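# Eight arms sort parcels into matching-colour trays

## Task

Move every parcel into the tray that shares its colour, so that it lies flat on that tray's bottom.

## Robot and tools

SETUP. Eight identical i2rt Big YAM arms, arm1 to arm8, each with six revolute joints, a two-finger gripper and a wrist camera (arm1_cam_wrist to arm8_cam_wrist). Eight more cameras, cam_arm1 to cam_arm8, are fixed in the room and do not move with any arm. The table tops under the arms are at z=+0.720. Base (foot) poses, scene frame, metres, quat wxyz; each foot points along its own +x: arm1 (-2.151,-0.606,0.766) q(0.978,-0.005,-0.003,-0.210); arm2 (-0.854,-0.623,0.797) q(0.324,0,0,0.946); arm3 (0.435,-0.612,0.752) q(0.301,-0.002,-0.004,0.954); arm4 (1.688,-0.612,0.754) q(0.889,-0.002,0.008,0.458); arm5 (2.165,0.644,0.790) q(0.130,-0.001,-0.003,0.991); arm6 (0.850,0.628,0.817) q(0.953,0,0,-0.304); arm7 (-0.424,0.615,0.799) q(0.949,0.001,0.001,-0.314); arm8 (-1.661,0.655,0.757) q(0.464,0,0,-0.886). Reach is roughly 1.0 m from the joint1 axis. Loose objects can occasionally get a small random shove.

FRAMES. Everything is in one scene frame: origin on the floor, +z up, metres. The "hand" point sits between the finger pads, about 1 cm short of the tips. In the hand's own axes the fingers point along +z and separate along y. Printed hand positions get less accurate at long reach. hand_target is where the hand would be at the joint targets currently held.

JOINTS (radians, absolute; tolerance for done in brackets). joint1_rad -2.879..2.879 (0.045): yaw about the foot, positive counter-clockwise seen from above, 0 = along the foot's +x. joint2_rad 0..3.141 (0.14): shoulder, 0 = upper arm roughly level pointing back, increasing lifts it then tips it forward. joint3_rad 0..3.019 (0.09): elbow, 0 = fully folded. joint4_rad -1.692..1.57 (0.055): hand pitch, positive tilts fingers up. joint5_rad -1.57..1.57 (0.03): sideways hand swing, positive to the arm's right. joint6_rad -2.094..2.094 (0.035): hand roll, positive clockwise viewed from behind the hand. gripper_m 0..0.093 m (0.003): fingertip gap; roughly 50-64 N per pad, varying by gripper.

TOOL move. Optional keys arm1..arm8 and cameras. Each arm has its own separate object; an arm not named keeps its previous command. Inside an arm's object: "joints" = dict of absolute targets by joint name (any subset); "target" = one list of 7 numbers [x, y, z, qw, qx, qy, qz], an absolute hand pose in the scene frame (metres, same layout as the printed hand line); "speed" = top path speed in m/s, 0.002..0.5, default 0.25, only allowed with target (rotation is capped at twice that value in rad/s). If target is given, joints may only contain gripper_m. The hand follows a straight line from its hand_target to the target; every hand path in one call finishes at the same moment, paced by the slowest. Paths take 0.5..10 s (cut off at 10 s); a whole action is at most 15 s. Each control step limits the commanded pose to 100 mm and 20 degrees from the measured hand, then damped IK moves the joints, favouring position over orientation. Expect final errors of a centimetre or more, lag, overshoot of speed near full stretch, and wide swings for joint-space moves. Paths ignore obstacles and other arms. cameras: list of camera names; omitted, null or ["all"] gives every camera, [] gives none; an unknown name or key makes the call invalid, an out-of-range number gets it refused. A call with no arm keys just reports state.

TOOL wait: seconds 0..10 plus optional cameras; commands nothing new, returns state and images. TOOL zoom_image: camera name and region [x0, y0, x1, y1] in integer pixels of that camera's latest image (672x504, origin top-left), at most 504x504; only cameras present in the newest images. TOOL finished_scene: scene = current scene number (1 or 2); irreversible, and parcels must stay correctly placed with no robot holding them.

RESULTS. Per arm: joint_positions (joints 1-6 then gripper_m), Joint velocities in the same order (rad/s, gripper in m/s; "within noise" means essentially still), joint torques for joints 1-6 (N m, include gravity, offsets and noise; positive toward larger angle; torques 3 and 4 wrap at ±28), hand, hand_target, joint_status and hand_status. The "move" line lists each arm that got a motion with "done" or its worst status. Status words: off_target (stopped short, may still push); time_out (joint held near where it stopped, possibly still pushing; on_its_own lists unfinished ones, "held at" = current target); not_followed (a safety check withheld targets; "joint command not followed" or "pose unreachable" also appear); limit_stop_at_motor_heat (resend the target after cooling). "as last shown" marks arms not in the action; their status reads "not commanded" and omitted lines are unchanged. The "pictures" line gives image order; images may be slightly older than state. Time used shows elapsed scene time. MOTOR HOT appears at 85 °C; OVER-TEMPERATURE FAULT at 100 °C drops the arm and gripper for 30-60 s or more.

GRIPPER. Gripping a rigid part at full force, the reading is up to 0.005 m under the part's width (some read up to 0.002 wider). Closed empty: 0.000-0.003. Command about 0.005 m below the first-contact reading for full force; soft parts crush more with smaller targets. Open well above the reading to release.

CAMERAS. Calibration (K, D, T_world_to_cam, pos_world, OpenCV conventions) was supplied per camera; fixed cameras may have shifted up to 2.3 degrees and 9 mm, and are most accurate near image centre. Wrist-camera poses derive from reported joints.

AVOID. Hard contact between arms (including a gripper closing on another arm's fingers) or hard hits; the self/arm-collision check can act late and ignores fingers, housings and wrist cameras. Knocking anything out of the work area ends the scene. Avoid drops, releasing moving parcels, slams and prolonged pushing, which heats motors; send a stuck joint its reported position to relieve it. The robots do not stop on contact. A refused call, or a stop interfering, cancels the remaining move, wait and finished_scene calls in that reply. The simulation keeps running, holding the last command, while you think.

Each tool is called after "Emit:" as name(argument=value, ...), one argument or row to a line, values as JSON.

## Session

Emit:
move(
  cameras=["cam_arm1","cam_arm2","cam_arm3","cam_arm4","cam_arm5","cam_arm6","cam_arm7","cam_arm8"],
)

Scene clock: 0.00 s.
Joint torques (N m): no reading
Heat: arm1: hottest joint1_rad 32 °C; arm2: hottest joint2_rad 29 °C; arm3: hottest joint1_rad 31 °C; arm4: hottest gripper 32 °C; arm5: hottest joint6_rad 30 °C; arm6: hottest joint2_rad 30 °C; arm7: hottest joint5_rad 29 °C; arm8: hottest joint1_rad 31 °C.
Joint velocities: within noise
arm1.joint_positions: joint1_rad=-0.028 joint2_rad=+0.521 joint3_rad=+1.431 joint4_rad=-1.508 joint5_rad=+0.032 joint6_rad=-0.133 gripper_m=+0.09396
arm1.joint_status: not commanded
arm1.hand: x=-2.0073 y=-0.6778 z=+1.3083 quat_wxyz=(-0.446, -0.145, -0.870, +0.152) (m; scene frame)
arm1.hand_target: x=-2.0101 y=-0.6764 z=+1.3161 quat_wxyz=(-0.454, -0.145, -0.865, +0.155) (m; scene frame)
arm1.hand_status: not commanded
arm2.joint_positions: joint1_rad=+0.020 joint2_rad=+0.528 joint3_rad=+1.425 joint4_rad=-1.340 joint5_rad=+0.175 joint6_rad=+0.036 gripper_m=+0.09396
arm2.joint_status: not commanded
arm2.hand: x=-0.9859 y=-0.4872 z=+1.3715 quat_wxyz=(-0.230, +0.778, -0.324, -0.487) (m; scene frame)
arm2.hand_target: x=-0.9833 y=-0.4891 z=+1.3817 quat_wxyz=(-0.232, +0.772, -0.322, -0.497) (m; scene frame)
arm2.hand_status: not commanded
arm3.joint_positions: joint1_rad=+0.084 joint2_rad=+0.623 joint3_rad=+1.443 joint4_rad=-1.225 joint5_rad=+0.214 joint6_rad=-0.288 gripper_m=+0.09396
arm3.joint_status: not commanded
arm3.hand: x=+0.2458 y=-0.4641 z=+1.3420 quat_wxyz=(-0.302, +0.818, -0.155, -0.465) (m; scene frame)
arm3.hand_target: x=+0.2487 y=-0.4659 z=+1.3553 quat_wxyz=(-0.306, +0.809, -0.155, -0.477) (m; scene frame)
arm3.hand_status: not commanded
arm4.joint_positions: joint1_rad=+0.299 joint2_rad=+0.615 joint3_rad=+1.406 joint4_rad=-1.263 joint5_rad=-0.166 joint6_rad=-0.115 gripper_m=+0.09396
arm4.joint_status: not commanded
arm4.hand: x=+1.7423 y=-0.3720 z=+1.3161 quat_wxyz=(-0.394, +0.570, -0.636, -0.340) (m; scene frame)
arm4.hand_target: x=+1.7413 y=-0.3753 z=+1.3284 quat_wxyz=(-0.404, +0.566, -0.630, -0.346) (m; scene frame)
arm4.hand_status: not commanded
arm5.joint_positions: joint1_rad=-0.422 joint2_rad=+0.625 joint3_rad=+1.427 joint4_rad=-1.371 joint5_rad=+0.120 joint6_rad=-0.097 gripper_m=+0.09396
arm5.joint_status: not commanded
arm5.hand: x=+2.0004 y=+0.7998 z=+1.3402 quat_wxyz=(-0.234, +0.830, -0.279, -0.422) (m; scene frame)
arm5.hand_target: x=+2.0022 y=+0.7982 z=+1.3527 quat_wxyz=(-0.238, +0.823, -0.277, -0.434) (m; scene frame)
arm5.hand_status: not commanded
arm6.joint_positions: joint1_rad=+0.075 joint2_rad=+0.549 joint3_rad=+1.411 joint4_rad=-1.315 joint5_rad=-0.143 joint6_rad=+0.201 gripper_m=+0.09396
arm6.joint_status: not commanded
arm6.hand: x=+1.0364 y=+0.5443 z=+1.3862 quat_wxyz=(-0.531, -0.272, -0.802, +0.030) (m; scene frame)
arm6.hand_target: x=+1.0336 y=+0.5460 z=+1.3993 quat_wxyz=(-0.544, -0.268, -0.794, +0.033) (m; scene frame)
arm6.hand_status: not commanded
arm7.joint_positions: joint1_rad=-0.146 joint2_rad=+0.496 joint3_rad=+1.379 joint4_rad=-1.460 joint5_rad=-0.022 joint6_rad=+0.046 gripper_m=+0.09396
arm7.joint_status: not commanded
arm7.hand: x=-0.3012 y=+0.4957 z=+1.3304 quat_wxyz=(-0.447, -0.351, -0.807, +0.162) (m; scene frame)
arm7.hand_target: x=-0.3031 y=+0.4977 z=+1.3404 quat_wxyz=(-0.457, -0.348, -0.801, +0.166) (m; scene frame)
arm7.hand_status: not commanded
arm8.joint_positions: joint1_rad=-0.237 joint2_rad=+0.447 joint3_rad=+1.428 joint4_rad=-1.458 joint5_rad=-0.190 joint6_rad=-0.420 gripper_m=+0.09396
arm8.joint_status: not commanded
arm8.hand: x=-1.7428 y=+0.5401 z=+1.3190 quat_wxyz=(-0.160, -0.687, -0.503, +0.499) (m; scene frame)
arm8.hand_target: x=-1.7406 y=+0.5420 z=+1.3271 quat_wxyz=(-0.161, -0.682, -0.500, +0.508) (m; scene frame)
arm8.hand_status: not commanded
pictures: cam_arm1, cam_arm2, cam_arm3, cam_arm4, cam_arm5, cam_arm6, cam_arm7, cam_arm8

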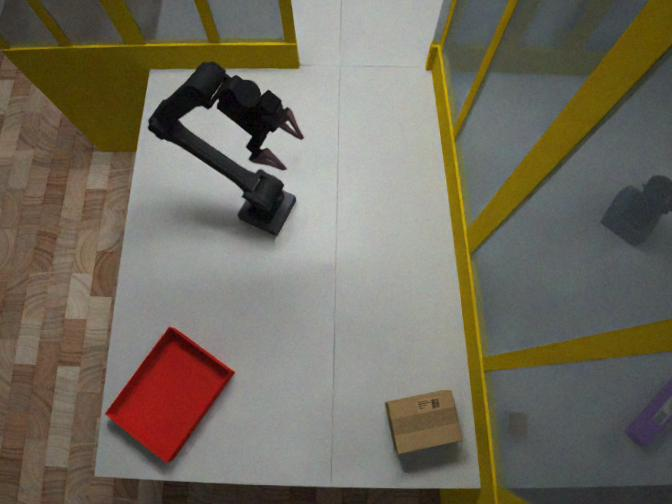

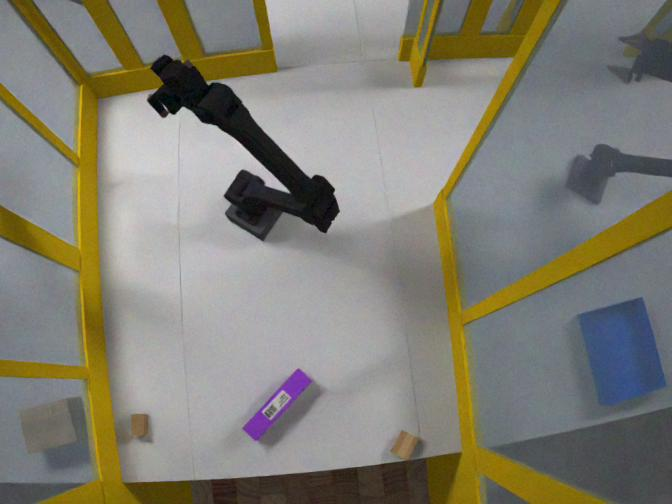

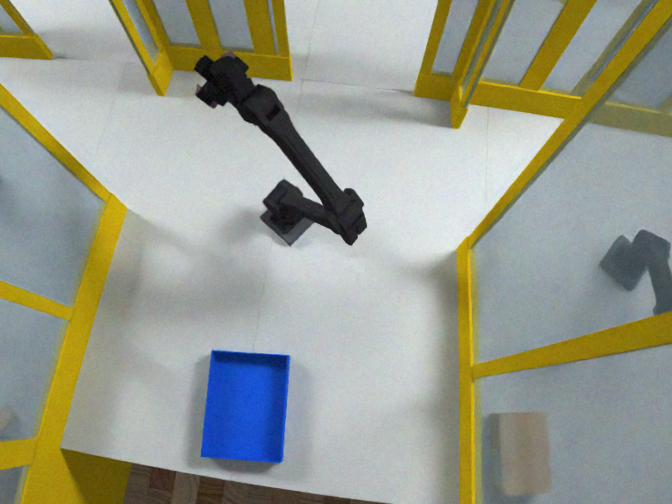

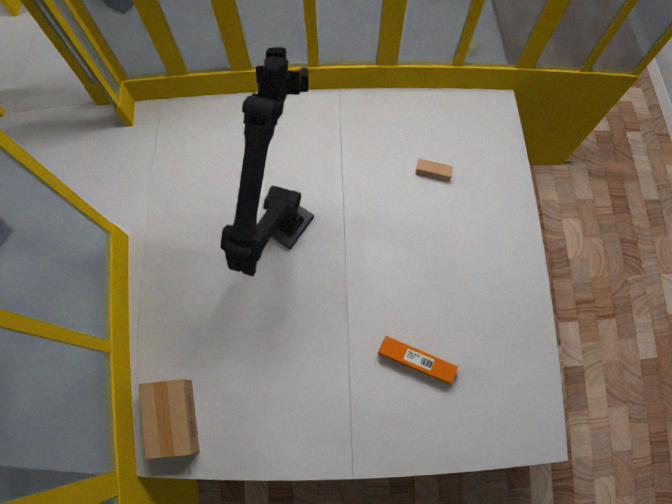

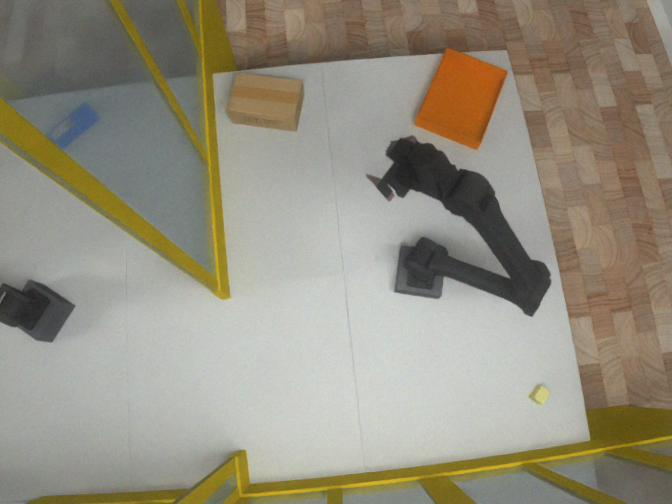

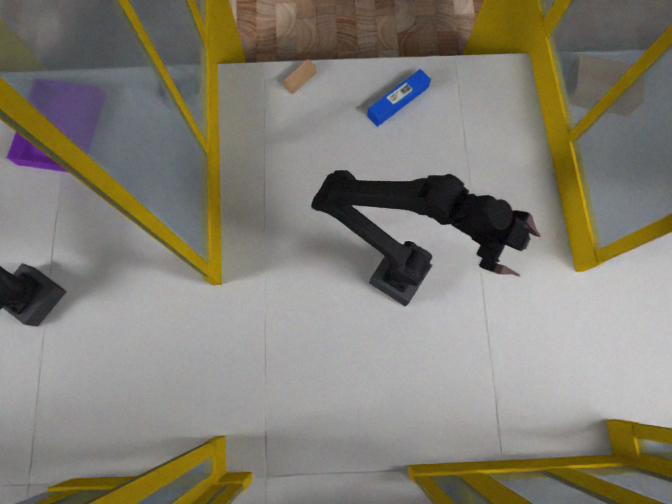

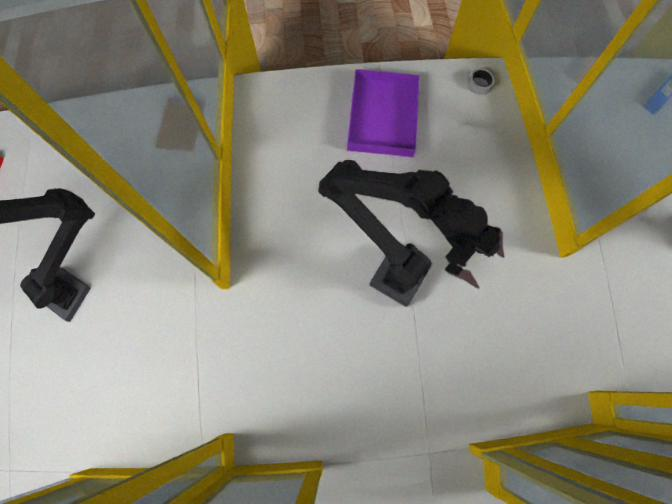

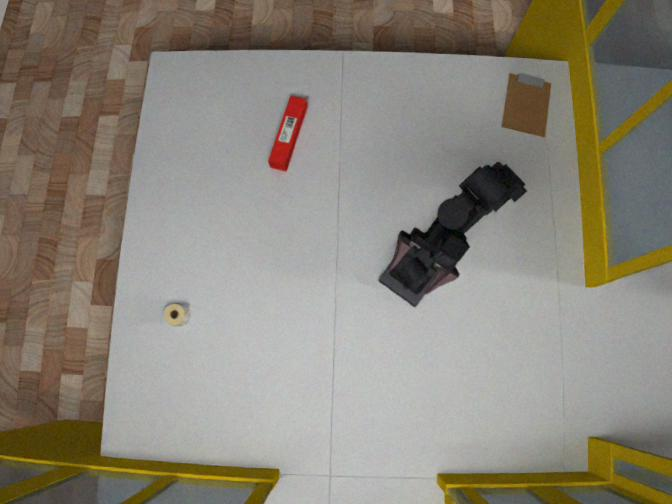

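Emit:
zoom_image(
  camera="cam_arm8",
  region=[240, 70, 340, 190],
)

Emit:
zoom_image(
  camera="cam_arm2",
  region=[220, 350, 340, 460],
)

Emit:
zoom_image(
  camera="cam_arm6",
  region=[340, 50, 460, 150],
)

Emit:
zoom_image(
  camera="cam_arm4",
  region=[360, 320, 480, 400],
)

Scaled by 4.200.

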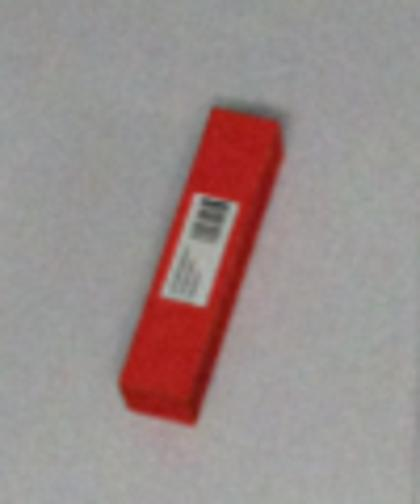

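Scaled by 4.200.

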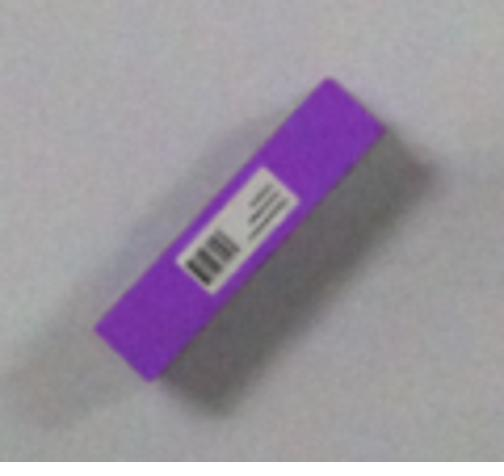

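Scaled by 4.200.

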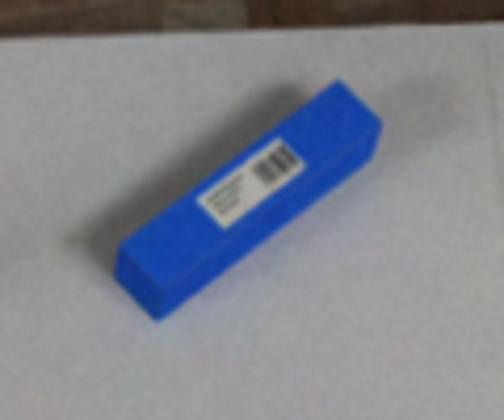

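Scaled by 4.200.

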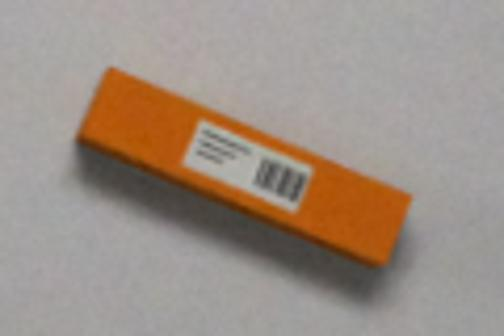

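Emit:
move(
  arm8={"joints":{"joint1_rad":-1.829,"joint5_rad":0,"joint6_rad":0.909,"gripper_m":0.093}},
  arm2={"joints":{"joint1_rad":2.244,"joint5_rad":0,"joint6_rad":0.874,"gripper_m":0.093}},
  arm6={"joints":{"joint1_rad":2.114,"joint5_rad":0,"joint6_rad":0.834,"gripper_m":0.093}},
  arm4={"joints":{"joint1_rad":-1.822,"joint5_rad":0,"joint6_rad":-0.426,"gripper_m":0.093}},
  cameras=[],
)

Emit:
move(
  arm8={"target":[-2.08,1.146,1.0,0,-0.632,0.775,0],"speed":0.4},
  arm2={"target":[-0.845,-1.278,1.0,0,0.9376,0.3478,0],"speed":0.4},
  arm6={"target":[0.907,1.385,1.0,0,-0.3248,0.9458,0],"speed":0.4},
  arm4={"target":[2.137,-1.145,1.0,0,0.2207,0.9753,0],"speed":0.4},
  cameras=["arm8_cam_wrist","arm2_cam_wrist","arm6_cam_wrist","arm4_cam_wrist"],
)

Scene clock: 170.20 s.
Joint torques (N m): arm1=[1.44 4.78 7.91 1.7 0.08 0.02] | arm2=[0.79 3.72 8.12 2.19 -0.08 0.03] | arm3=[-0.56 0.85 9.95 1.72 -0.06 -0.02] | arm4=[-1.44 2.37 10.8 1.96 -0.03 0] | arm5=[-0.5 3.08 7.53 1.77 -0.09 -0.04] | arm6=[0.15 3.66 9.11 1.7 0.13 -0.07] | arm7=[-0.26 2.43 9.8 1.48 -0.07 0.1] | arm8=[1.03 6.18 8.54 1.43 0.04 -0.04]
Heat: arm1: hottest joint1_rad 31 °C; arm2: hottest joint3_rad 34 °C; arm3: hottest joint1_rad 30 °C; arm4: hottest joint3_rad 42 °C; arm5: hottest joint3_rad 34 °C; arm6: hottest joint3_rad 31 °C; arm7: hottest joint3_rad 39 °C; arm8: hottest joint1_rad 30 °C.
move: arm2 done; arm4 done; arm6 done; arm8 done
Joint velocities: within noise
arm1, arm3, arm5, arm7: as last shown
arm2.joint_positions: joint1_rad=+2.237 joint2_rad=+0.528 joint3_rad=+1.425 joint4_rad=-1.340 joint5_rad=+0.003 joint6_rad=+0.859 gripper_m=+0.09310
arm2.joint_status: all done
arm2.hand: x=-0.8538 y=-0.8132 z=+1.3700 quat_wxyz=(+0.501, +0.792, +0.296, -0.186) (m; scene frame)
arm2.hand_target: x=-0.8521 y=-0.8100 z=+1.3802 quat_wxyz=(+0.513, +0.787, +0.291, -0.183) (m; scene frame)
arm2.hand_status: not commanded
arm4.joint_positions: joint1_rad=-1.806 joint2_rad=+0.615 joint3_rad=+1.406 joint4_rad=-1.263 joint5_rad=-0.002 joint6_rad=-0.417 gripper_m=+0.09312
arm4.joint_status: all done
arm4.hand: x=+1.8514 y=-0.7865 z=+1.3178 quat_wxyz=(-0.417, -0.180, -0.834, +0.315) (m; scene frame)
arm4.hand_target: x=+1.8462 y=-0.7864 z=+1.3301 quat_wxyz=(-0.422, -0.182, -0.826, +0.327) (m; scene frame)
arm4.hand_status: not commanded
arm6.joint_positions: joint1_rad=+2.104 joint2_rad=+0.549 joint3_rad=+1.411 joint4_rad=-1.315 joint5_rad=-0.002 joint6_rad=+0.825 gripper_m=+0.09315
arm6.joint_status: all done
arm6.hand: x=+0.8679 y=+0.8317 z=+1.3855 quat_wxyz=(-0.213, +0.276, -0.802, -0.486) (m; scene frame)
arm6.hand_target: x=+0.8659 y=+0.8286 z=+1.3986 quat_wxyz=(-0.214, +0.273, -0.794, -0.499) (m; scene frame)
arm6.hand_status: not commanded
arm8.joint_positions: joint1_rad=-1.822 joint2_rad=+0.447 joint3_rad=+1.428 joint4_rad=-1.458 joint5_rad=-0.003 joint6_rad=+0.901 gripper_m=+0.09310
arm8.joint_status: all done
arm8.hand: x=-1.7532 y=+0.7622 z=+1.3173 quat_wxyz=(-0.013, -0.545, +0.658, +0.519) (m; scene frame)
arm8.hand_target: x=-1.7502 y=+0.7609 z=+1.3255 quat_wxyz=(-0.012, -0.536, +0.658, +0.529) (m; scene frame)
arm8.hand_status: not commanded
pictures: none
No camera images: "cameras" was empty.

Scene clock: 173.13 s.
Joint torques (N m): arm1=[1.38 4.95 7.82 1.72 0.1 0.01] | arm2=[0.62 -23.71 12.23 0.08 -0.02 0.08] | arm3=[-0.56 0.91 9.94 1.73 -0.06 -0.01] | arm4=[-1.85 -19.31 15.13 -0.12 -0.18 -0.03] | arm5=[-0.97 2.67 7.42 2 -0.06 -0.07] | arm6=[0.09 -19.14 13.22 -0.01 0.1 -0.02] | arm7=[-0.32 2.26 9.8 1.5 -0.08 0.11] | arm8=[1.55 -20.72 14.04 -0.59 0.02 0.03]
Heat: arm1: hottest joint1_rad 31 °C; arm2: hottest joint3_rad 34 °C; arm3: hottest joint1_rad 30 °C; arm4: hottest joint3_rad 42 °C; arm5: hottest joint3_rad 34 °C; arm6: hottest joint3_rad 32 °C; arm7: hottest joint3_rad 39 °C; arm8: hottest joint3_rad 31 °C.
move: arm2 off_target; arm4 off_target; arm6 off_target; arm8 off_target
Joint velocities: within noise
arm1, arm3, arm5, arm7: as last shown
arm2.joint_positions: joint1_rad=+2.241 joint2_rad=+2.095 joint3_rad=+2.120 joint4_rad=-1.629 joint5_rad=+0.002 joint6_rad=+0.861 gripper_m=+0.09310
arm2.joint_status: not commanded
arm2.hand: x=-0.8489 y=-1.2671 z=+0.9848 quat_wxyz=(-0.016, +0.936, +0.352, +0.005) (m; scene frame)
arm2.hand_target: x=-0.8451 y=-1.2771 z=+1.0000 quat_wxyz=(+0.001, +0.938, +0.348, +0.000) (m; scene frame)
arm2.hand_status: off_target (0.019 m and 2.0 deg from the pose sent, 0.594 m and 64.5 deg at the start)
arm4.joint_positions: joint1_rad=-1.816 joint2_rad=+2.183 joint3_rad=+2.368 joint4_rad=-1.683 joint5_rad=-0.014 joint6_rad=-0.424 gripper_m=+0.09312
arm4.joint_status: not commanded
arm4.hand: x=+2.1388 y=-1.1316 z=+0.9801 quat_wxyz=(-0.029, -0.217, -0.975, +0.022) (m; scene frame)
arm4.hand_target: x=+2.1360 y=-1.1438 z=+0.9994 quat_wxyz=(-0.046, -0.221, -0.974, +0.035) (m; scene frame)
arm4.hand_status: off_target (0.024 m and 4.2 deg from the pose sent, 0.558 m and 63.0 deg at the start; a joint's target at an end of its range on 32 of 88 steps)
arm6.joint_positions: joint1_rad=+2.105 joint2_rad=+2.433 joint3_rad=+2.662 joint4_rad=-1.699 joint5_rad=+0.001 joint6_rad=+0.827 gripper_m=+0.09315
arm6.joint_status: not commanded
arm6.hand: x=+0.9134 y=+1.3759 z=+0.9842 quat_wxyz=(-0.021, +0.324, -0.945, -0.046) (m; scene frame)
arm6.hand_target: x=+0.9067 y=+1.3833 z=+0.9996 quat_wxyz=(-0.028, +0.324, -0.943, -0.064) (m; scene frame)
arm6.hand_status: off_target (0.019 m and 5.8 deg from the pose sent, 0.675 m and 64.0 deg at the start; a joint's target at an end of its range on 27 of 88 steps)
arm8.joint_positions: joint1_rad=-1.822 joint2_rad=+2.050 joint3_rad=+2.147 joint4_rad=-1.671 joint5_rad=-0.001 joint6_rad=+0.903 gripper_m=+0.09310
arm8.joint_status: not commanded
arm8.hand: x=-2.0770 y=+1.1368 z=+0.9833 quat_wxyz=(-0.001, -0.637, +0.771, -0.002) (m; scene frame)
arm8.hand_target: x=-2.0793 y=+1.1452 z=+0.9996 quat_wxyz=(+0.000, -0.632, +0.775, +0.016) (m; scene frame)
arm8.hand_status: off_target (0.019 m and 0.8 deg from the pose sent, 0.596 m and 62.6 deg at the start; a joint's target at an end of its range on 28 of 88 steps)
pictures: arm2_cam_wrist, arm4_cam_wrist, arm6_cam_wrist, arm8_cam_wrist
camera_calibration:
arm2_cam_wrist: T_world_to_cam=[[-0.65467, 0.75489, 0.0393404, 0.360874], [0.619846, 0.506311, 0.599534, 0.58177], [0.432664, 0.416882, -0.799382, 1.80339], [0, 0, 0, 1]] pos_world=[-0.904616, -1.31878, 1.07861]
arm4_cam_wrist: T_world_to_cam=[[-0.413402, -0.909497, 0.0437417, -0.190448], [-0.764317, 0.37272, 0.526212, 1.54544], [-0.494892, 0.184105, -0.849228, 2.22396], [0, 0, 0, 1]] pos_world=[2.20309, -1.15867, 1.08375]
arm6_cam_wrist: T_world_to_cam=[[0.619012, -0.782595, -0.0660946, 0.575043], [-0.650073, -0.557773, 0.516037, 0.859159], [-0.440714, -0.276467, -0.854013, 1.74776], [0, 0, 0, 1]] pos_world=[0.972818, 1.41244, 1.08725]
arm8_cam_wrist: T_world_to_cam=[[0.980897, -0.194349, -0.00835629, 2.26745], [-0.151496, -0.790149, 0.593898, 0.00393112], [-0.122026, -0.581286, -0.804497, 1.319], [0, 0, 0, 1]] pos_world=[-2.06259, 1.2105, 1.07774]

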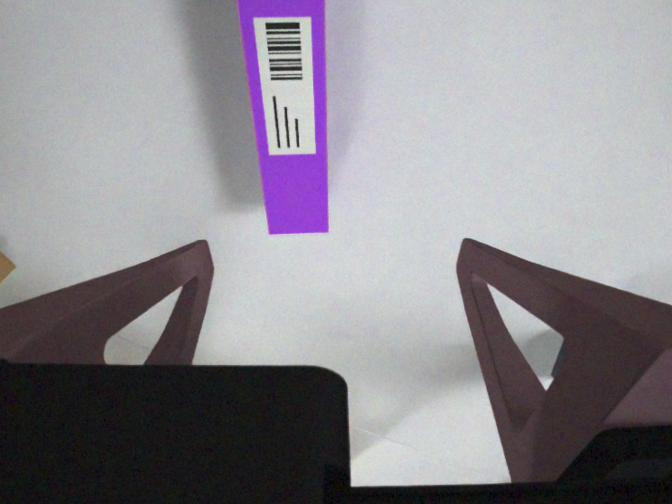

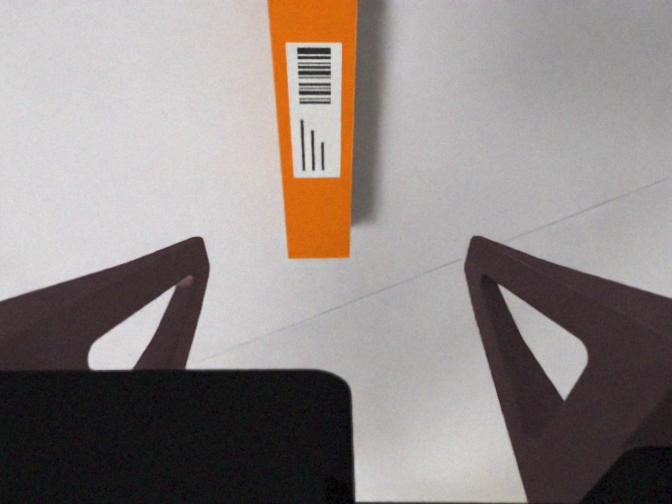

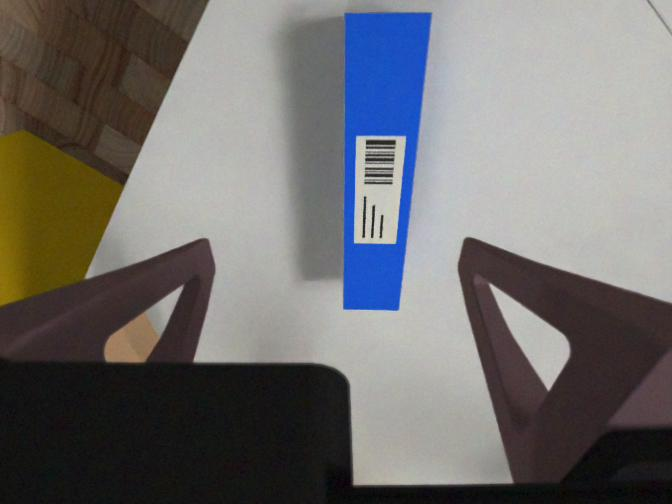

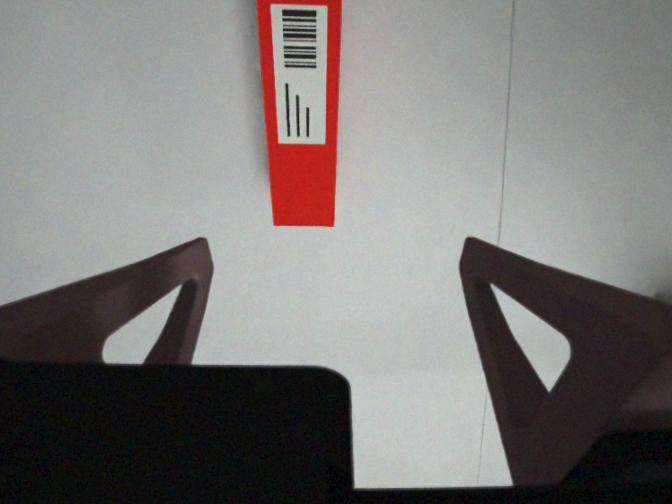

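Emit:
move(
  arm8={"target":[-2.107,1.157,0.85,0,-0.624,0.7815,0],"speed":0.3},
  arm2={"target":[-0.823,-1.295,0.85,0,0.9376,0.3478,0],"speed":0.3},
  arm4={"target":[2.136,-1.142,0.85,0,0.2164,0.9763,0],"speed":0.3},
  cameras=["arm8_cam_wrist","arm2_cam_wrist","cam_arm6","arm4_cam_wrist"],
)

Scene clock: 229.60 s.
Joint torques (N m): arm1=[1.2 4.84 7.83 1.68 0.11 0.02] | arm2=[0.38 -26.23 8.79 0.87 -0.02 0.1] | arm3=[-0.5 0.73 9.98 1.69 -0.07 -0.01] | arm4=[-1.38 -19.25 10.71 0.72 -0.15 -0.03] | arm5=[-0.73 3.14 7.49 1.89 -0.09 -0.06] | arm6=[0.15 -19.19 13.2 -0.01 0.09 -0.02] | arm7=[-0.38 2.37 9.78 1.5 -0.07 0.11] | arm8=[2.67 -22.24 10.89 0.21 0.02 0.07]
Heat: arm1: hottest joint3_rad 32 °C; arm2: hottest joint3_rad 42 °C; arm3: hottest joint1_rad 30 °C; arm4: hottest joint3_rad 46 °C; arm5: hottest joint3_rad 35 °C; arm6: hottest joint3_rad 35 °C; arm7: hottest joint3_rad 40 °C; arm8: hottest joint3_rad 40 °C.
move: arm2 off_target; arm4 off_target; arm8 done
Joint velocities: within noise
arm1, arm3, arm5, arm6, arm7: as last shown
arm2.joint_positions: joint1_rad=+2.277 joint2_rad=+2.218 joint3_rad=+1.947 joint4_rad=-1.332 joint5_rad=+0.002 joint6_rad=+0.892 gripper_m=+0.09310
arm2.joint_status: not commanded
arm2.hand: x=-0.8250 y=-1.2867 z=+0.8400 quat_wxyz=(-0.016, +0.935, +0.354, +0.004) (m; scene frame)
arm2.hand_target: x=-0.8230 y=-1.2948 z=+0.8501 quat_wxyz=(+0.000, +0.938, +0.348, +0.000) (m; scene frame)
arm2.hand_status: off_target (0.013 m and 2.1 deg from the pose sent, 0.140 m and 2.0 deg at the start)
arm4.joint_positions: joint1_rad=-1.816 joint2_rad=+2.243 joint3_rad=+2.151 joint4_rad=-1.483 joint5_rad=-0.014 joint6_rad=-0.429 gripper_m=+0.09312
arm4.joint_status: not commanded
arm4.hand: x=+2.1384 y=-1.1341 z=+0.8567 quat_wxyz=(+0.002, -0.216, -0.976, -0.001) (m; scene frame)
arm4.hand_target: x=+2.1358 y=-1.1418 z=+0.8500 quat_wxyz=(+0.000, -0.217, -0.976, +0.000) (m; scene frame)
arm4.hand_status: off_target (0.011 m and 0.3 deg from the pose sent, 0.131 m and 4.2 deg at the start)
arm6.hand_target: x=+0.9067 y=+1.3834 z=+0.9996 quat_wxyz=(-0.028, +0.324, -0.943, -0.064) (m; scene frame)
arm8.joint_positions: joint1_rad=-1.816 joint2_rad=+2.175 joint3_rad=+1.996 joint4_rad=-1.414 joint5_rad=-0.001 joint6_rad=+0.942 gripper_m=+0.09310
arm8.joint_status: not commanded
arm8.hand: x=-2.0981 y=+1.1542 z=+0.8467 quat_wxyz=(+0.000, -0.624, +0.781, -0.012) (m; scene frame)
arm8.hand_target: x=-2.1070 y=+1.1568 z=+0.8501 quat_wxyz=(+0.000, -0.624, +0.781, +0.000) (m; scene frame)
arm8.hand_status: done (0.010 m and 1.3 deg from the pose sent, 0.138 m and 1.9 deg at the start)
pictures: arm2_cam_wrist, arm4_cam_wrist, arm8_cam_wrist, cam_arm6
camera_calibration:
arm2_cam_wrist: T_world_to_cam=[[-0.657849, 0.752092, 0.0399022, 0.390345], [0.618223, 0.508978, 0.598951, 0.666236], [0.430157, 0.418688, -0.799791, 1.68598], [0, 0, 0, 1]] pos_world=[-0.880327, -1.33857, 0.93381]
arm4_cam_wrist: T_world_to_cam=[[-0.408592, -0.912652, 0.0109054, -0.173196], [-0.737593, 0.337209, 0.585019, 1.46325], [-0.537596, 0.23099, -0.810946, 2.23116], [0, 0, 0, 1]] pos_world=[2.20798, -1.16686, 0.955207]
arm8_cam_wrist: T_world_to_cam=[[0.974095, -0.226015, 0.00751404, 2.29928], [-0.18473, -0.77612, 0.602919, 0.00195608], [-0.130437, -0.588689, -0.797767, 1.20176], [0, 0, 0, 1]] pos_world=[-2.0826, 1.22865, 0.940269]

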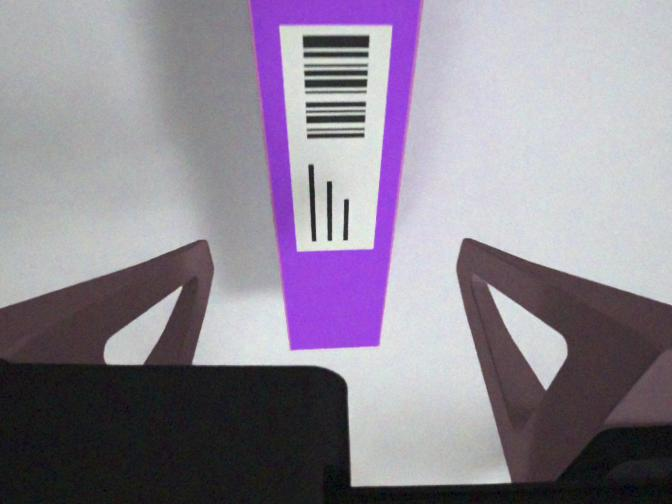

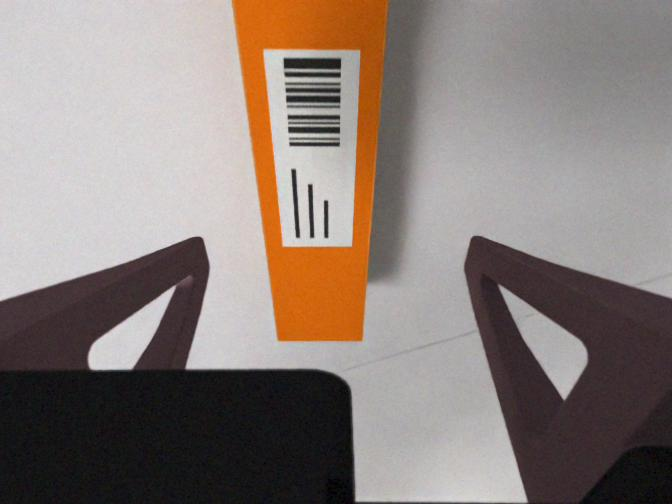

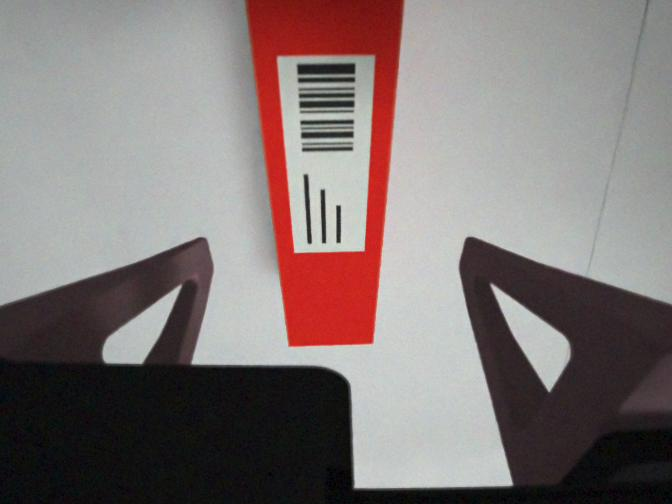

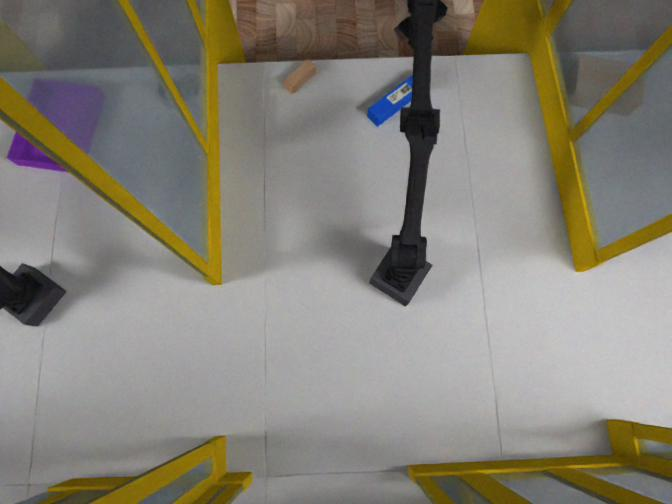

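Emit:
move(
  arm8={"target":[-2.112,1.159,0.75,0,-0.624,0.7815,0],"speed":0.2},
  arm2={"target":[-0.823,-1.295,0.755,0,0.9376,0.3478,0],"speed":0.2},
  arm4={"target":[2.14,-1.134,0.747,0,0.2164,0.9763,0],"speed":0.2},
  arm6={"target":[0.887,1.333,0.87,0,-0.3248,0.9458,0],"speed":0.25},
  cameras=["arm6_cam_wrist","arm2_cam_wrist","arm4_cam_wrist"],
)

Scene clock: 256.90 s.
Joint torques (N m): arm1=[1.2 4.95 7.83 1.68 0.06 0] | arm2=[0.38 -25.7 7.71 0.9 -0.01 0.09] | arm3=[-0.67 0.85 9.96 1.69 -0.06 -0.01] | arm4=[-0.15 -19.14 9.95 0.72 -0.15 0.1] | arm5=[-0.85 3.72 7.49 1.81 -0.09 -0.03] | arm6=[0.03 -21.19 8.62 0.42 0.07 0.01] | arm7=[-0.26 2.32 9.78 1.5 -0.08 0.11] | arm8=[2.73 -21.83 9.52 0.13 0.01 0.03]
Heat: arm1: hottest joint3_rad 32 °C; arm2: hottest joint3_rad 40 °C; arm3: hottest joint1_rad 30 °C; arm4: hottest joint3_rad 43 °C; arm5: hottest joint3_rad 35 °C; arm6: hottest joint3_rad 36 °C; arm7: hottest joint3_rad 40 °C; arm8: hottest joint3_rad 39 °C.
move: arm2 done; arm4 off_target; arm6 off_target; arm8 done
Joint velocities: within noise
arm1, arm3, arm5, arm7: as last shown
arm2.joint_positions: joint1_rad=+2.277 joint2_rad=+2.305 joint3_rad=+1.865 joint4_rad=-1.146 joint5_rad=+0.002 joint6_rad=+0.893 gripper_m=+0.09310
arm2.joint_status: not commanded
arm2.hand: x=-0.8248 y=-1.2900 z=+0.7540 quat_wxyz=(-0.008, +0.935, +0.354, +0.002) (m; scene frame)
arm2.hand_target: x=-0.8230 y=-1.2950 z=+0.7551 quat_wxyz=(+0.000, +0.938, +0.348, +0.000) (m; scene frame)
arm2.hand_status: done (0.005 m and 1.2 deg from the pose sent, 0.085 m and 2.1 deg at the start)
arm4.joint_positions: joint1_rad=-1.816 joint2_rad=+2.300 joint3_rad=+1.989 joint4_rad=-1.256 joint5_rad=-0.014 joint6_rad=-0.430 gripper_m=+0.09312
arm4.joint_status: not commanded
arm4.hand: x=+2.1369 y=-1.1346 z=+0.7581 quat_wxyz=(-0.001, -0.215, -0.977, +0.002) (m; scene frame)
arm4.hand_target: x=+2.1398 y=-1.1339 z=+0.7471 quat_wxyz=(+0.000, -0.216, -0.976, +0.000) (m; scene frame)
arm4.hand_status: off_target (0.012 m and 0.3 deg from the pose sent, 0.110 m and 0.3 deg at the start)
arm6.joint_positions: joint1_rad=+2.129 joint2_rad=+2.347 joint3_rad=+2.142 joint4_rad=-1.413 joint5_rad=+0.000 joint6_rad=+0.849 gripper_m=+0.09315
arm6.joint_status: not commanded
arm6.hand: x=+0.8926 y=+1.3248 z=+0.8468 quat_wxyz=(+0.009, +0.325, -0.945, +0.022) (m; scene frame)
arm6.hand_target: x=+0.8870 y=+1.3326 z=+0.8700 quat_wxyz=(+0.000, +0.325, -0.946, +0.000) (m; scene frame)
arm6.hand_status: off_target (0.025 m and 2.7 deg from the pose sent, 0.125 m and 5.8 deg at the start)
arm8.joint_positions: joint1_rad=-1.812 joint2_rad=+2.262 joint3_rad=+1.904 joint4_rad=-1.217 joint5_rad=-0.001 joint6_rad=+0.946 gripper_m=+0.09310
arm8.joint_status: not commanded
arm8.hand: x=-2.1057 y=+1.1596 z=+0.7565 quat_wxyz=(-0.001, -0.624, +0.781, -0.002) (m; scene frame)
arm8.hand_target: x=-2.1118 y=+1.1589 z=+0.7501 quat_wxyz=(+0.000, -0.624, +0.781, +0.000) (m; scene frame)
arm8.hand_status: done (0.009 m and 0.3 deg from the pose sent, 0.098 m and 1.3 deg at the start)
pictures: arm2_cam_wrist, arm4_cam_wrist, arm6_cam_wrist
camera_calibration:
arm2_cam_wrist: T_world_to_cam=[[-0.657602, 0.752899, 0.0265084, 0.407639], [0.617991, 0.518977, 0.59055, 0.738384], [0.430868, 0.404729, -0.806565, 1.60623], [0, 0, 0, 1]] pos_world=[-0.880325, -1.34021, 0.848674]
arm4_cam_wrist: T_world_to_cam=[[-0.40812, -0.912813, 0.0145026, -0.177201], [-0.740988, 0.340493, 0.578793, 1.53565], [-0.533268, 0.225471, -0.815346, 2.13831], [0, 0, 0, 1]] pos_world=[2.20587, -1.16675, 0.857213]
arm6_cam_wrist: T_world_to_cam=[[0.620343, -0.783181, 0.0424588, 0.446417], [-0.642427, -0.476307, 0.60035, 0.701964], [-0.449959, -0.399699, -0.79861, 1.73171], [0, 0, 0, 1]] pos_world=[0.953226, 1.37614, 0.942581]

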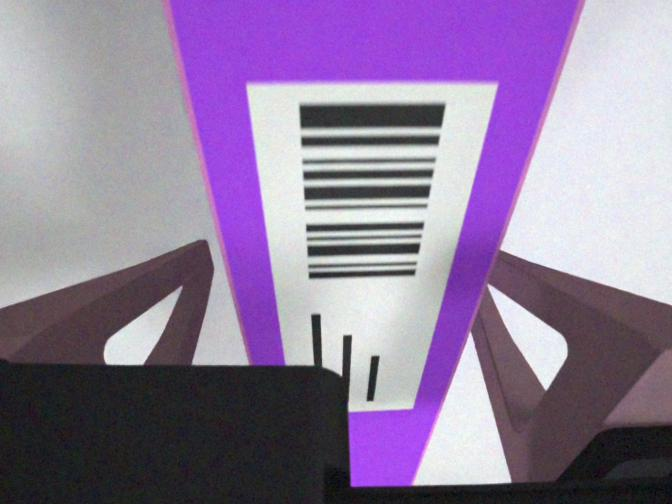

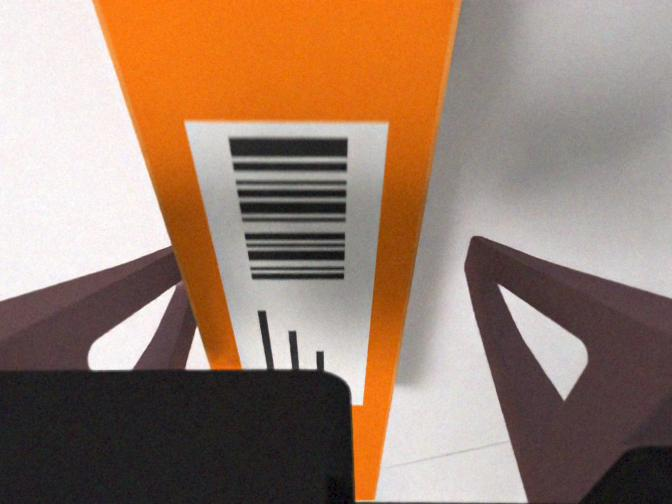

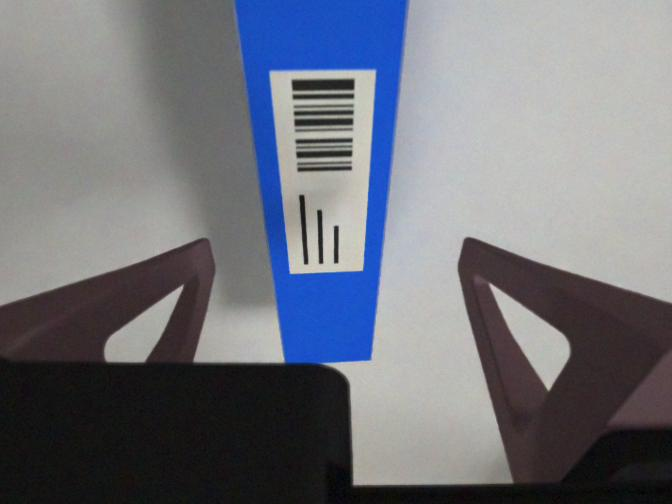

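Emit:
move(
  arm8={"joints":{"gripper_m":0.045}},
  arm2={"joints":{"gripper_m":0.045}},
  arm4={"joints":{"gripper_m":0.045}},
  arm6={"target":[0.883,1.338,0.765,0,-0.3248,0.9458,0],"speed":0.2},
  cameras=["arm6_cam_wrist"],
)

Scene clock: 268.53 s.
Joint torques (N m): arm1=[1.32 4.78 7.86 1.72 0.1 0.02] | arm2=[0.38 -25.7 7.75 0.87 0.03 0.08] | arm3=[-0.62 0.85 9.96 1.69 -0.06 0] | arm4=[-0.09 -19.14 9.95 0.72 -0.15 0.1] | arm5=[-1.08 2.96 7.35 1.81 -0.07 -0.06] | arm6=[0.15 -19.37 8.68 0.51 0.08 0.01] | arm7=[-0.21 2.32 9.81 1.46 -0.07 0.11] | arm8=[2.55 -22.12 9.63 0.13 0.02 0.02]
Heat: arm1: hottest joint3_rad 32 °C; arm2: hottest joint2_rad 38 °C; arm3: hottest joint1_rad 30 °C; arm4: hottest joint3_rad 43 °C; arm5: hottest joint3_rad 35 °C; arm6: hottest joint2_rad 37 °C; arm7: hottest joint3_rad 40 °C; arm8: hottest joint2_rad 39 °C.
move: arm2 off_target; arm4 off_target; arm6 off_target; arm8 off_target
Joint velocities: within noise
arm1, arm3, arm5, arm7: as last shown
arm2.joint_positions: joint1_rad=+2.277 joint2_rad=+2.305 joint3_rad=+1.865 joint4_rad=-1.145 joint5_rad=+0.001 joint6_rad=+0.893 gripper_m=+0.05892
arm2.joint_status: gripper_m off_target (ended at +0.05896, target +0.04500)
arm2.hand: x=-0.8247 y=-1.2902 z=+0.7540 quat_wxyz=(-0.008, +0.935, +0.354, +0.002) (m; scene frame)
arm2.hand_target: x=-0.8230 y=-1.2950 z=+0.7551 quat_wxyz=(+0.000, +0.938, +0.348, +0.000) (m; scene frame)
arm2.hand_status: not commanded
arm4.joint_positions: joint1_rad=-1.816 joint2_rad=+2.300 joint3_rad=+1.989 joint4_rad=-1.256 joint5_rad=-0.014 joint6_rad=-0.430 gripper_m=+0.05951
arm4.joint_status: gripper_m off_target (ended at +0.05954, target +0.04500)
arm4.hand: x=+2.1369 y=-1.1346 z=+0.7581 quat_wxyz=(-0.001, -0.215, -0.977, +0.002) (m; scene frame)
arm4.hand_target: x=+2.1398 y=-1.1338 z=+0.7471 quat_wxyz=(+0.000, -0.216, -0.976, +0.000) (m; scene frame)
arm4.hand_status: not commanded
arm6.joint_positions: joint1_rad=+2.134 joint2_rad=+2.428 joint3_rad=+2.059 joint4_rad=-1.226 joint5_rad=+0.000 joint6_rad=+0.855 gripper_m=+0.09315
arm6.joint_status: not commanded
arm6.hand: x=+0.8894 y=+1.3300 z=+0.7605 quat_wxyz=(+0.004, +0.325, -0.946, +0.011) (m; scene frame)
arm6.hand_target: x=+0.8829 y=+1.3378 z=+0.7652 quat_wxyz=(+0.000, +0.325, -0.946, +0.000) (m; scene frame)
arm6.hand_status: off_target (0.011 m and 1.4 deg from the pose sent, 0.083 m and 2.7 deg at the start)
arm8.joint_positions: joint1_rad=-1.812 joint2_rad=+2.262 joint3_rad=+1.904 joint4_rad=-1.217 joint5_rad=+0.000 joint6_rad=+0.947 gripper_m=+0.06005
arm8.joint_status: gripper_m off_target (ended at +0.06007, target +0.04500)
arm8.hand: x=-2.1059 y=+1.1596 z=+0.7565 quat_wxyz=(+0.000, -0.624, +0.781, -0.002) (m; scene frame)
arm8.hand_target: x=-2.1119 y=+1.1588 z=+0.7501 quat_wxyz=(+0.000, -0.624, +0.781, +0.000) (m; scene frame)
arm8.hand_status: not commanded
pictures: arm6_cam_wrist
camera_calibration:
arm6_cam_wrist: T_world_to_cam=[[0.619456, -0.784638, 0.0248542, 0.472281], [-0.643834, -0.48967, 0.587964, 0.782634], [-0.449168, -0.38022, -0.808505, 1.64436], [0, 0, 0, 1]] pos_world=[0.949925, 1.37902, 0.857577]

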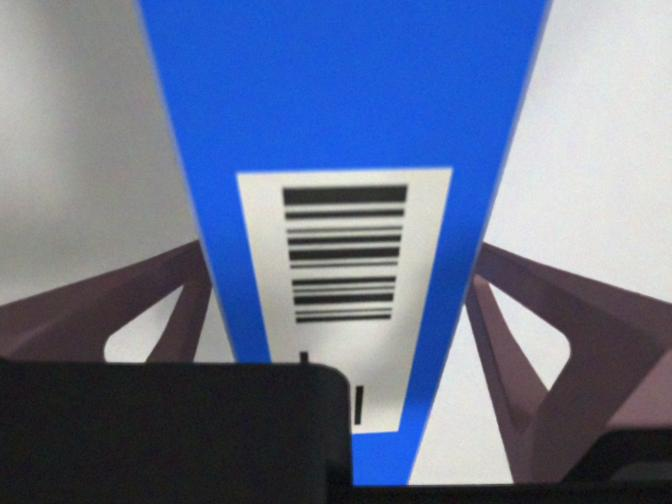

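Emit:
move(
  arm6={"joints":{"gripper_m":0.045}},
  arm8={"target":[-2.106,1.160,0.9,0,-0.624,0.7815,0],"speed":0.2},
  arm2={"target":[-0.825,-1.290,0.9,0,0.9376,0.3478,0],"speed":0.2},
  arm4={"target":[2.137,-1.135,0.9,0,0.2164,0.9763,0],"speed":0.2},
  cameras=[],
)

Emit:
move(
  arm6={"target":[0.8894,1.33,0.9,0,-0.3248,0.9458,0],"speed":0.2},
  arm8={"joints":{"joint2_rad":0.8,"joint3_rad":1.5,"joint4_rad":-1.6}},
  arm2={"joints":{"joint2_rad":0.8,"joint3_rad":1.5,"joint4_rad":-1.6}},
  arm4={"joints":{"joint2_rad":0.8,"joint3_rad":1.5,"joint4_rad":-1.6}},
  cameras=["arm6_cam_wrist","arm8_cam_wrist","arm2_cam_wrist","arm4_cam_wrist"],
)

Scene clock: 311.83 s.
Joint torques (N m): arm1=[1.44 4.89 7.9 1.72 0.09 0.01] | arm2=[0.15 -25.11 11.78 0.06 0.03 0.06] | arm3=[-0.56 0.79 9.96 1.7 -0.06 0] | arm4=[-0.79 -19.37 15.45 -0.25 -0.14 0.03] | arm5=[-0.5 2.96 7.27 1.83 -0.07 -0.02] | arm6=[0.15 -19.14 8.66 0.47 0.09 -0.01] | arm7=[-0.5 2.32 9.8 1.47 -0.08 0.11] | arm8=[1.79 -22.42 14.3 -0.69 -0.02 -0.03]
Heat: arm1: hottest joint3_rad 32 °C; arm2: hottest joint2_rad 42 °C; arm3: hottest joint1_rad 30 °C; arm4: hottest joint3_rad 43 °C; arm5: hottest joint3_rad 35 °C; arm6: hottest joint3_rad 37 °C; arm7: hottest joint3_rad 40 °C; arm8: hottest joint2_rad 44 °C.
move: arm2 off_target; arm4 off_target; arm6 off_target; arm8 off_target
Joint velocities: within noise
arm1, arm3, arm5, arm7: as last shown
arm2.joint_positions: joint1_rad=+2.277 joint2_rad=+2.161 joint3_rad=+1.957 joint4_rad=-1.406 joint5_rad=+0.001 joint6_rad=+0.893 gripper_m=+0.05892
arm2.joint_status: not commanded
arm2.hand: x=-0.8253 y=-1.2758 z=+0.8807 quat_wxyz=(-0.019, +0.935, +0.353, +0.006) (m; scene frame)
arm2.hand_target: x=-0.8251 y=-1.2890 z=+0.9001 quat_wxyz=(+0.000, +0.938, +0.348, +0.000) (m; scene frame)
arm2.hand_status: off_target (0.024 m and 2.4 deg from the pose sent, 0.146 m and 1.2 deg at the start)
arm4.joint_positions: joint1_rad=-1.816 joint2_rad=+2.217 joint3_rad=+2.169 joint4_rad=-1.566 joint5_rad=-0.014 joint6_rad=-0.430 gripper_m=+0.05951
arm4.joint_status: not commanded
arm4.hand: x=+2.1289 y=-1.1224 z=+0.8819 quat_wxyz=(+0.017, -0.216, -0.976, -0.012) (m; scene frame)
arm4.hand_target: x=+2.1361 y=-1.1341 z=+0.9002 quat_wxyz=(-0.001, -0.216, -0.976, +0.001) (m; scene frame)
arm4.hand_status: off_target (0.024 m and 2.5 deg from the pose sent, 0.142 m and 0.3 deg at the start)
arm6.joint_positions: joint1_rad=+2.134 joint2_rad=+2.428 joint3_rad=+2.059 joint4_rad=-1.224 joint5_rad=+0.000 joint6_rad=+0.856 gripper_m=+0.05987
arm6.joint_status: gripper_m off_target (ended at +0.05990, target +0.04500)
arm6.hand: x=+0.8895 y=+1.3304 z=+0.7605 quat_wxyz=(+0.004, +0.324, -0.946, +0.011) (m; scene frame)
arm6.hand_target: x=+0.8829 y=+1.3379 z=+0.7652 quat_wxyz=(+0.000, +0.325, -0.946, +0.000) (m; scene frame)
arm6.hand_status: not commanded
arm8.joint_positions: joint1_rad=-1.812 joint2_rad=+2.163 joint3_rad=+2.067 joint4_rad=-1.514 joint5_rad=+0.000 joint6_rad=+0.947 gripper_m=+0.06005
arm8.joint_status: not commanded
arm8.hand: x=-2.0976 y=+1.1505 z=+0.8812 quat_wxyz=(+0.001, -0.624, +0.781, -0.020) (m; scene frame)
arm8.hand_target: x=-2.1054 y=+1.1592 z=+0.9000 quat_wxyz=(+0.000, -0.624, +0.781, +0.000) (m; scene frame)
arm8.hand_status: off_target (0.023 m and 2.3 deg from the pose sent, 0.144 m and 0.2 deg at the start)
pictures: none
No camera images: "cameras" was empty.

Scene clock: 313.87 s.
Joint torques (N m): arm1=[1.32 4.66 7.84 1.73 0.1 0] | arm2=[0.15 -1.14 7.3 1.35 0.01 0.01] | arm3=[-0.56 0.73 9.96 1.68 -0.06 -0.01] | arm4=[-0.38 0.38 8.75 1.07 -0.13 0.05] | arm5=[-0.73 2.78 7.53 1.81 -0.06 -0.04] | arm6=[-0.62 -20.01 12.72 -0.29 0.11 -0.1] | arm7=[-0.38 2.32 9.76 1.46 -0.08 0.11] | arm8=[2.02 0.56 8.29 0.65 -0.02 -0.08]
Heat: arm1: hottest joint3_rad 32 °C; arm2: hottest joint2_rad 41 °C; arm3: hottest joint1_rad 30 °C; arm4: hottest joint3_rad 43 °C; arm5: hottest joint3_rad 35 °C; arm6: hottest joint2_rad 37 °C; arm7: hottest joint3_rad 41 °C; arm8: hottest joint2_rad 43 °C.
move: arm2 done; arm4 done; arm6 off_target; arm8 done
Joint velocities: within noise
arm1, arm3, arm5, arm7: as last shown
arm2.joint_positions: joint1_rad=+2.277 joint2_rad=+0.800 joint3_rad=+1.501 joint4_rad=-1.594 joint5_rad=+0.001 joint6_rad=+0.893 gripper_m=+0.05890
arm2.joint_status: all done
arm2.hand: x=-0.8432 y=-0.8762 z=+1.3012 quat_wxyz=(+0.315, +0.882, +0.333, -0.104) (m; scene frame)
arm2.hand_target: x=-0.8433 y=-0.8749 z=+1.3001 quat_wxyz=(+0.313, +0.885, +0.329, -0.101) (m; scene frame)
arm2.hand_status: not commanded
arm4.joint_positions: joint1_rad=-1.816 joint2_rad=+0.797 joint3_rad=+1.504 joint4_rad=-1.592 joint5_rad=-0.014 joint6_rad=-0.430 gripper_m=+0.05951
arm4.joint_status: all done
arm4.hand: x=+1.8586 y=-0.7967 z=+1.2602 quat_wxyz=(-0.268, -0.198, -0.921, +0.203) (m; scene frame)
arm4.hand_target: x=+1.8580 y=-0.7973 z=+1.2565 quat_wxyz=(-0.262, -0.199, -0.923, +0.199) (m; scene frame)
arm4.hand_status: not commanded
arm6.joint_positions: joint1_rad=+2.134 joint2_rad=+2.304 joint3_rad=+2.117 joint4_rad=-1.448 joint5_rad=+0.000 joint6_rad=+0.856 gripper_m=+0.05987
arm6.joint_status: not commanded
arm6.hand: x=+0.8885 y=+1.3125 z=+0.8669 quat_wxyz=(+0.012, +0.324, -0.946, +0.030) (m; scene frame)
arm6.hand_target: x=+0.8892 y=+1.3283 z=+0.9001 quat_wxyz=(+0.000, +0.325, -0.946, +0.000) (m; scene frame)
arm6.hand_status: off_target (0.037 m and 3.7 deg from the pose sent, 0.140 m and 1.3 deg at the start)
arm8.joint_positions: joint1_rad=-1.812 joint2_rad=+0.795 joint3_rad=+1.502 joint4_rad=-1.594 joint5_rad=+0.000 joint6_rad=+0.947 gripper_m=+0.06003
arm8.joint_status: all done
arm8.hand: x=-1.8268 y=+0.8442 z=+1.2632 quat_wxyz=(-0.017, -0.588, +0.736, +0.334) (m; scene frame)
arm8.hand_target: x=-1.8272 y=+0.8446 z=+1.2602 quat_wxyz=(-0.016, -0.589, +0.738, +0.328) (m; scene frame)
arm8.hand_status: not commanded
pictures: arm2_cam_wrist, arm4_cam_wrist, arm6_cam_wrist, arm8_cam_wrist
camera_calibration:
arm2_cam_wrist: T_world_to_cam=[[-0.650033, 0.589426, -0.479619, 0.591253], [0.605746, 0.78301, 0.141305, 1.01737], [0.458835, -0.198674, -0.866025, 1.46024], [0, 0, 0, 1]] pos_world=[-0.901946, -0.855003, 1.40442]
arm4_cam_wrist: T_world_to_cam=[[-0.467496, -0.83685, 0.284832, -0.159353], [-0.875159, 0.483583, -0.015614, 2.03617], [-0.124673, -0.256573, -0.95845, 1.35996], [0, 0, 0, 1]] pos_world=[1.87702, -0.76908, 1.38064]
arm6_cam_wrist: T_world_to_cam=[[0.618917, -0.783533, 0.0549373, 0.429459], [-0.64294, -0.4652, 0.608455, 0.660192], [-0.451188, -0.411905, -0.791684, 1.75218], [0, 0, 0, 1]] pos_world=[0.949227, 1.36535, 0.961883]
arm8_cam_wrist: T_world_to_cam=[[0.848595, -0.0852956, -0.522122, 2.2827], [-0.000341509, -0.987006, 0.160685, 0.63387], [-0.529043, -0.136179, -0.837597, 0.327076], [0, 0, 0, 1]] pos_world=[-1.76384, 0.864878, 1.36395]

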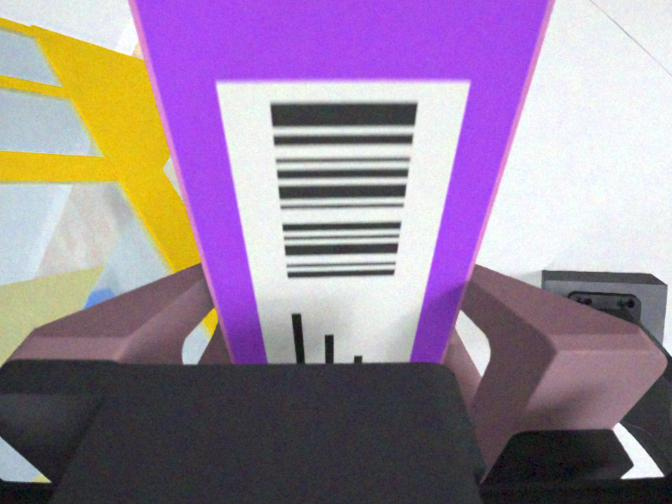

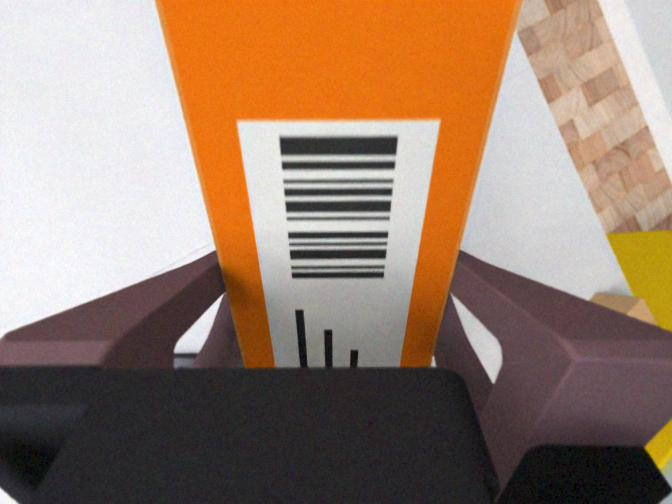

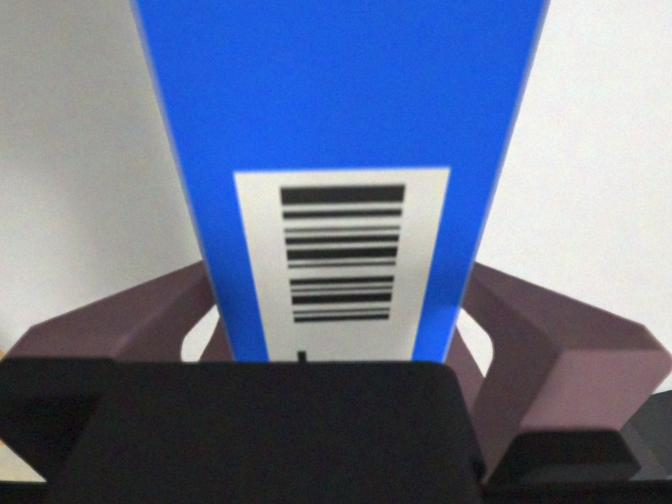

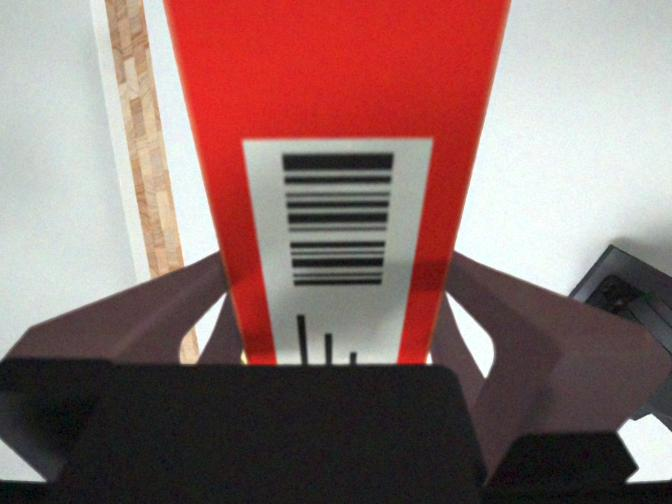

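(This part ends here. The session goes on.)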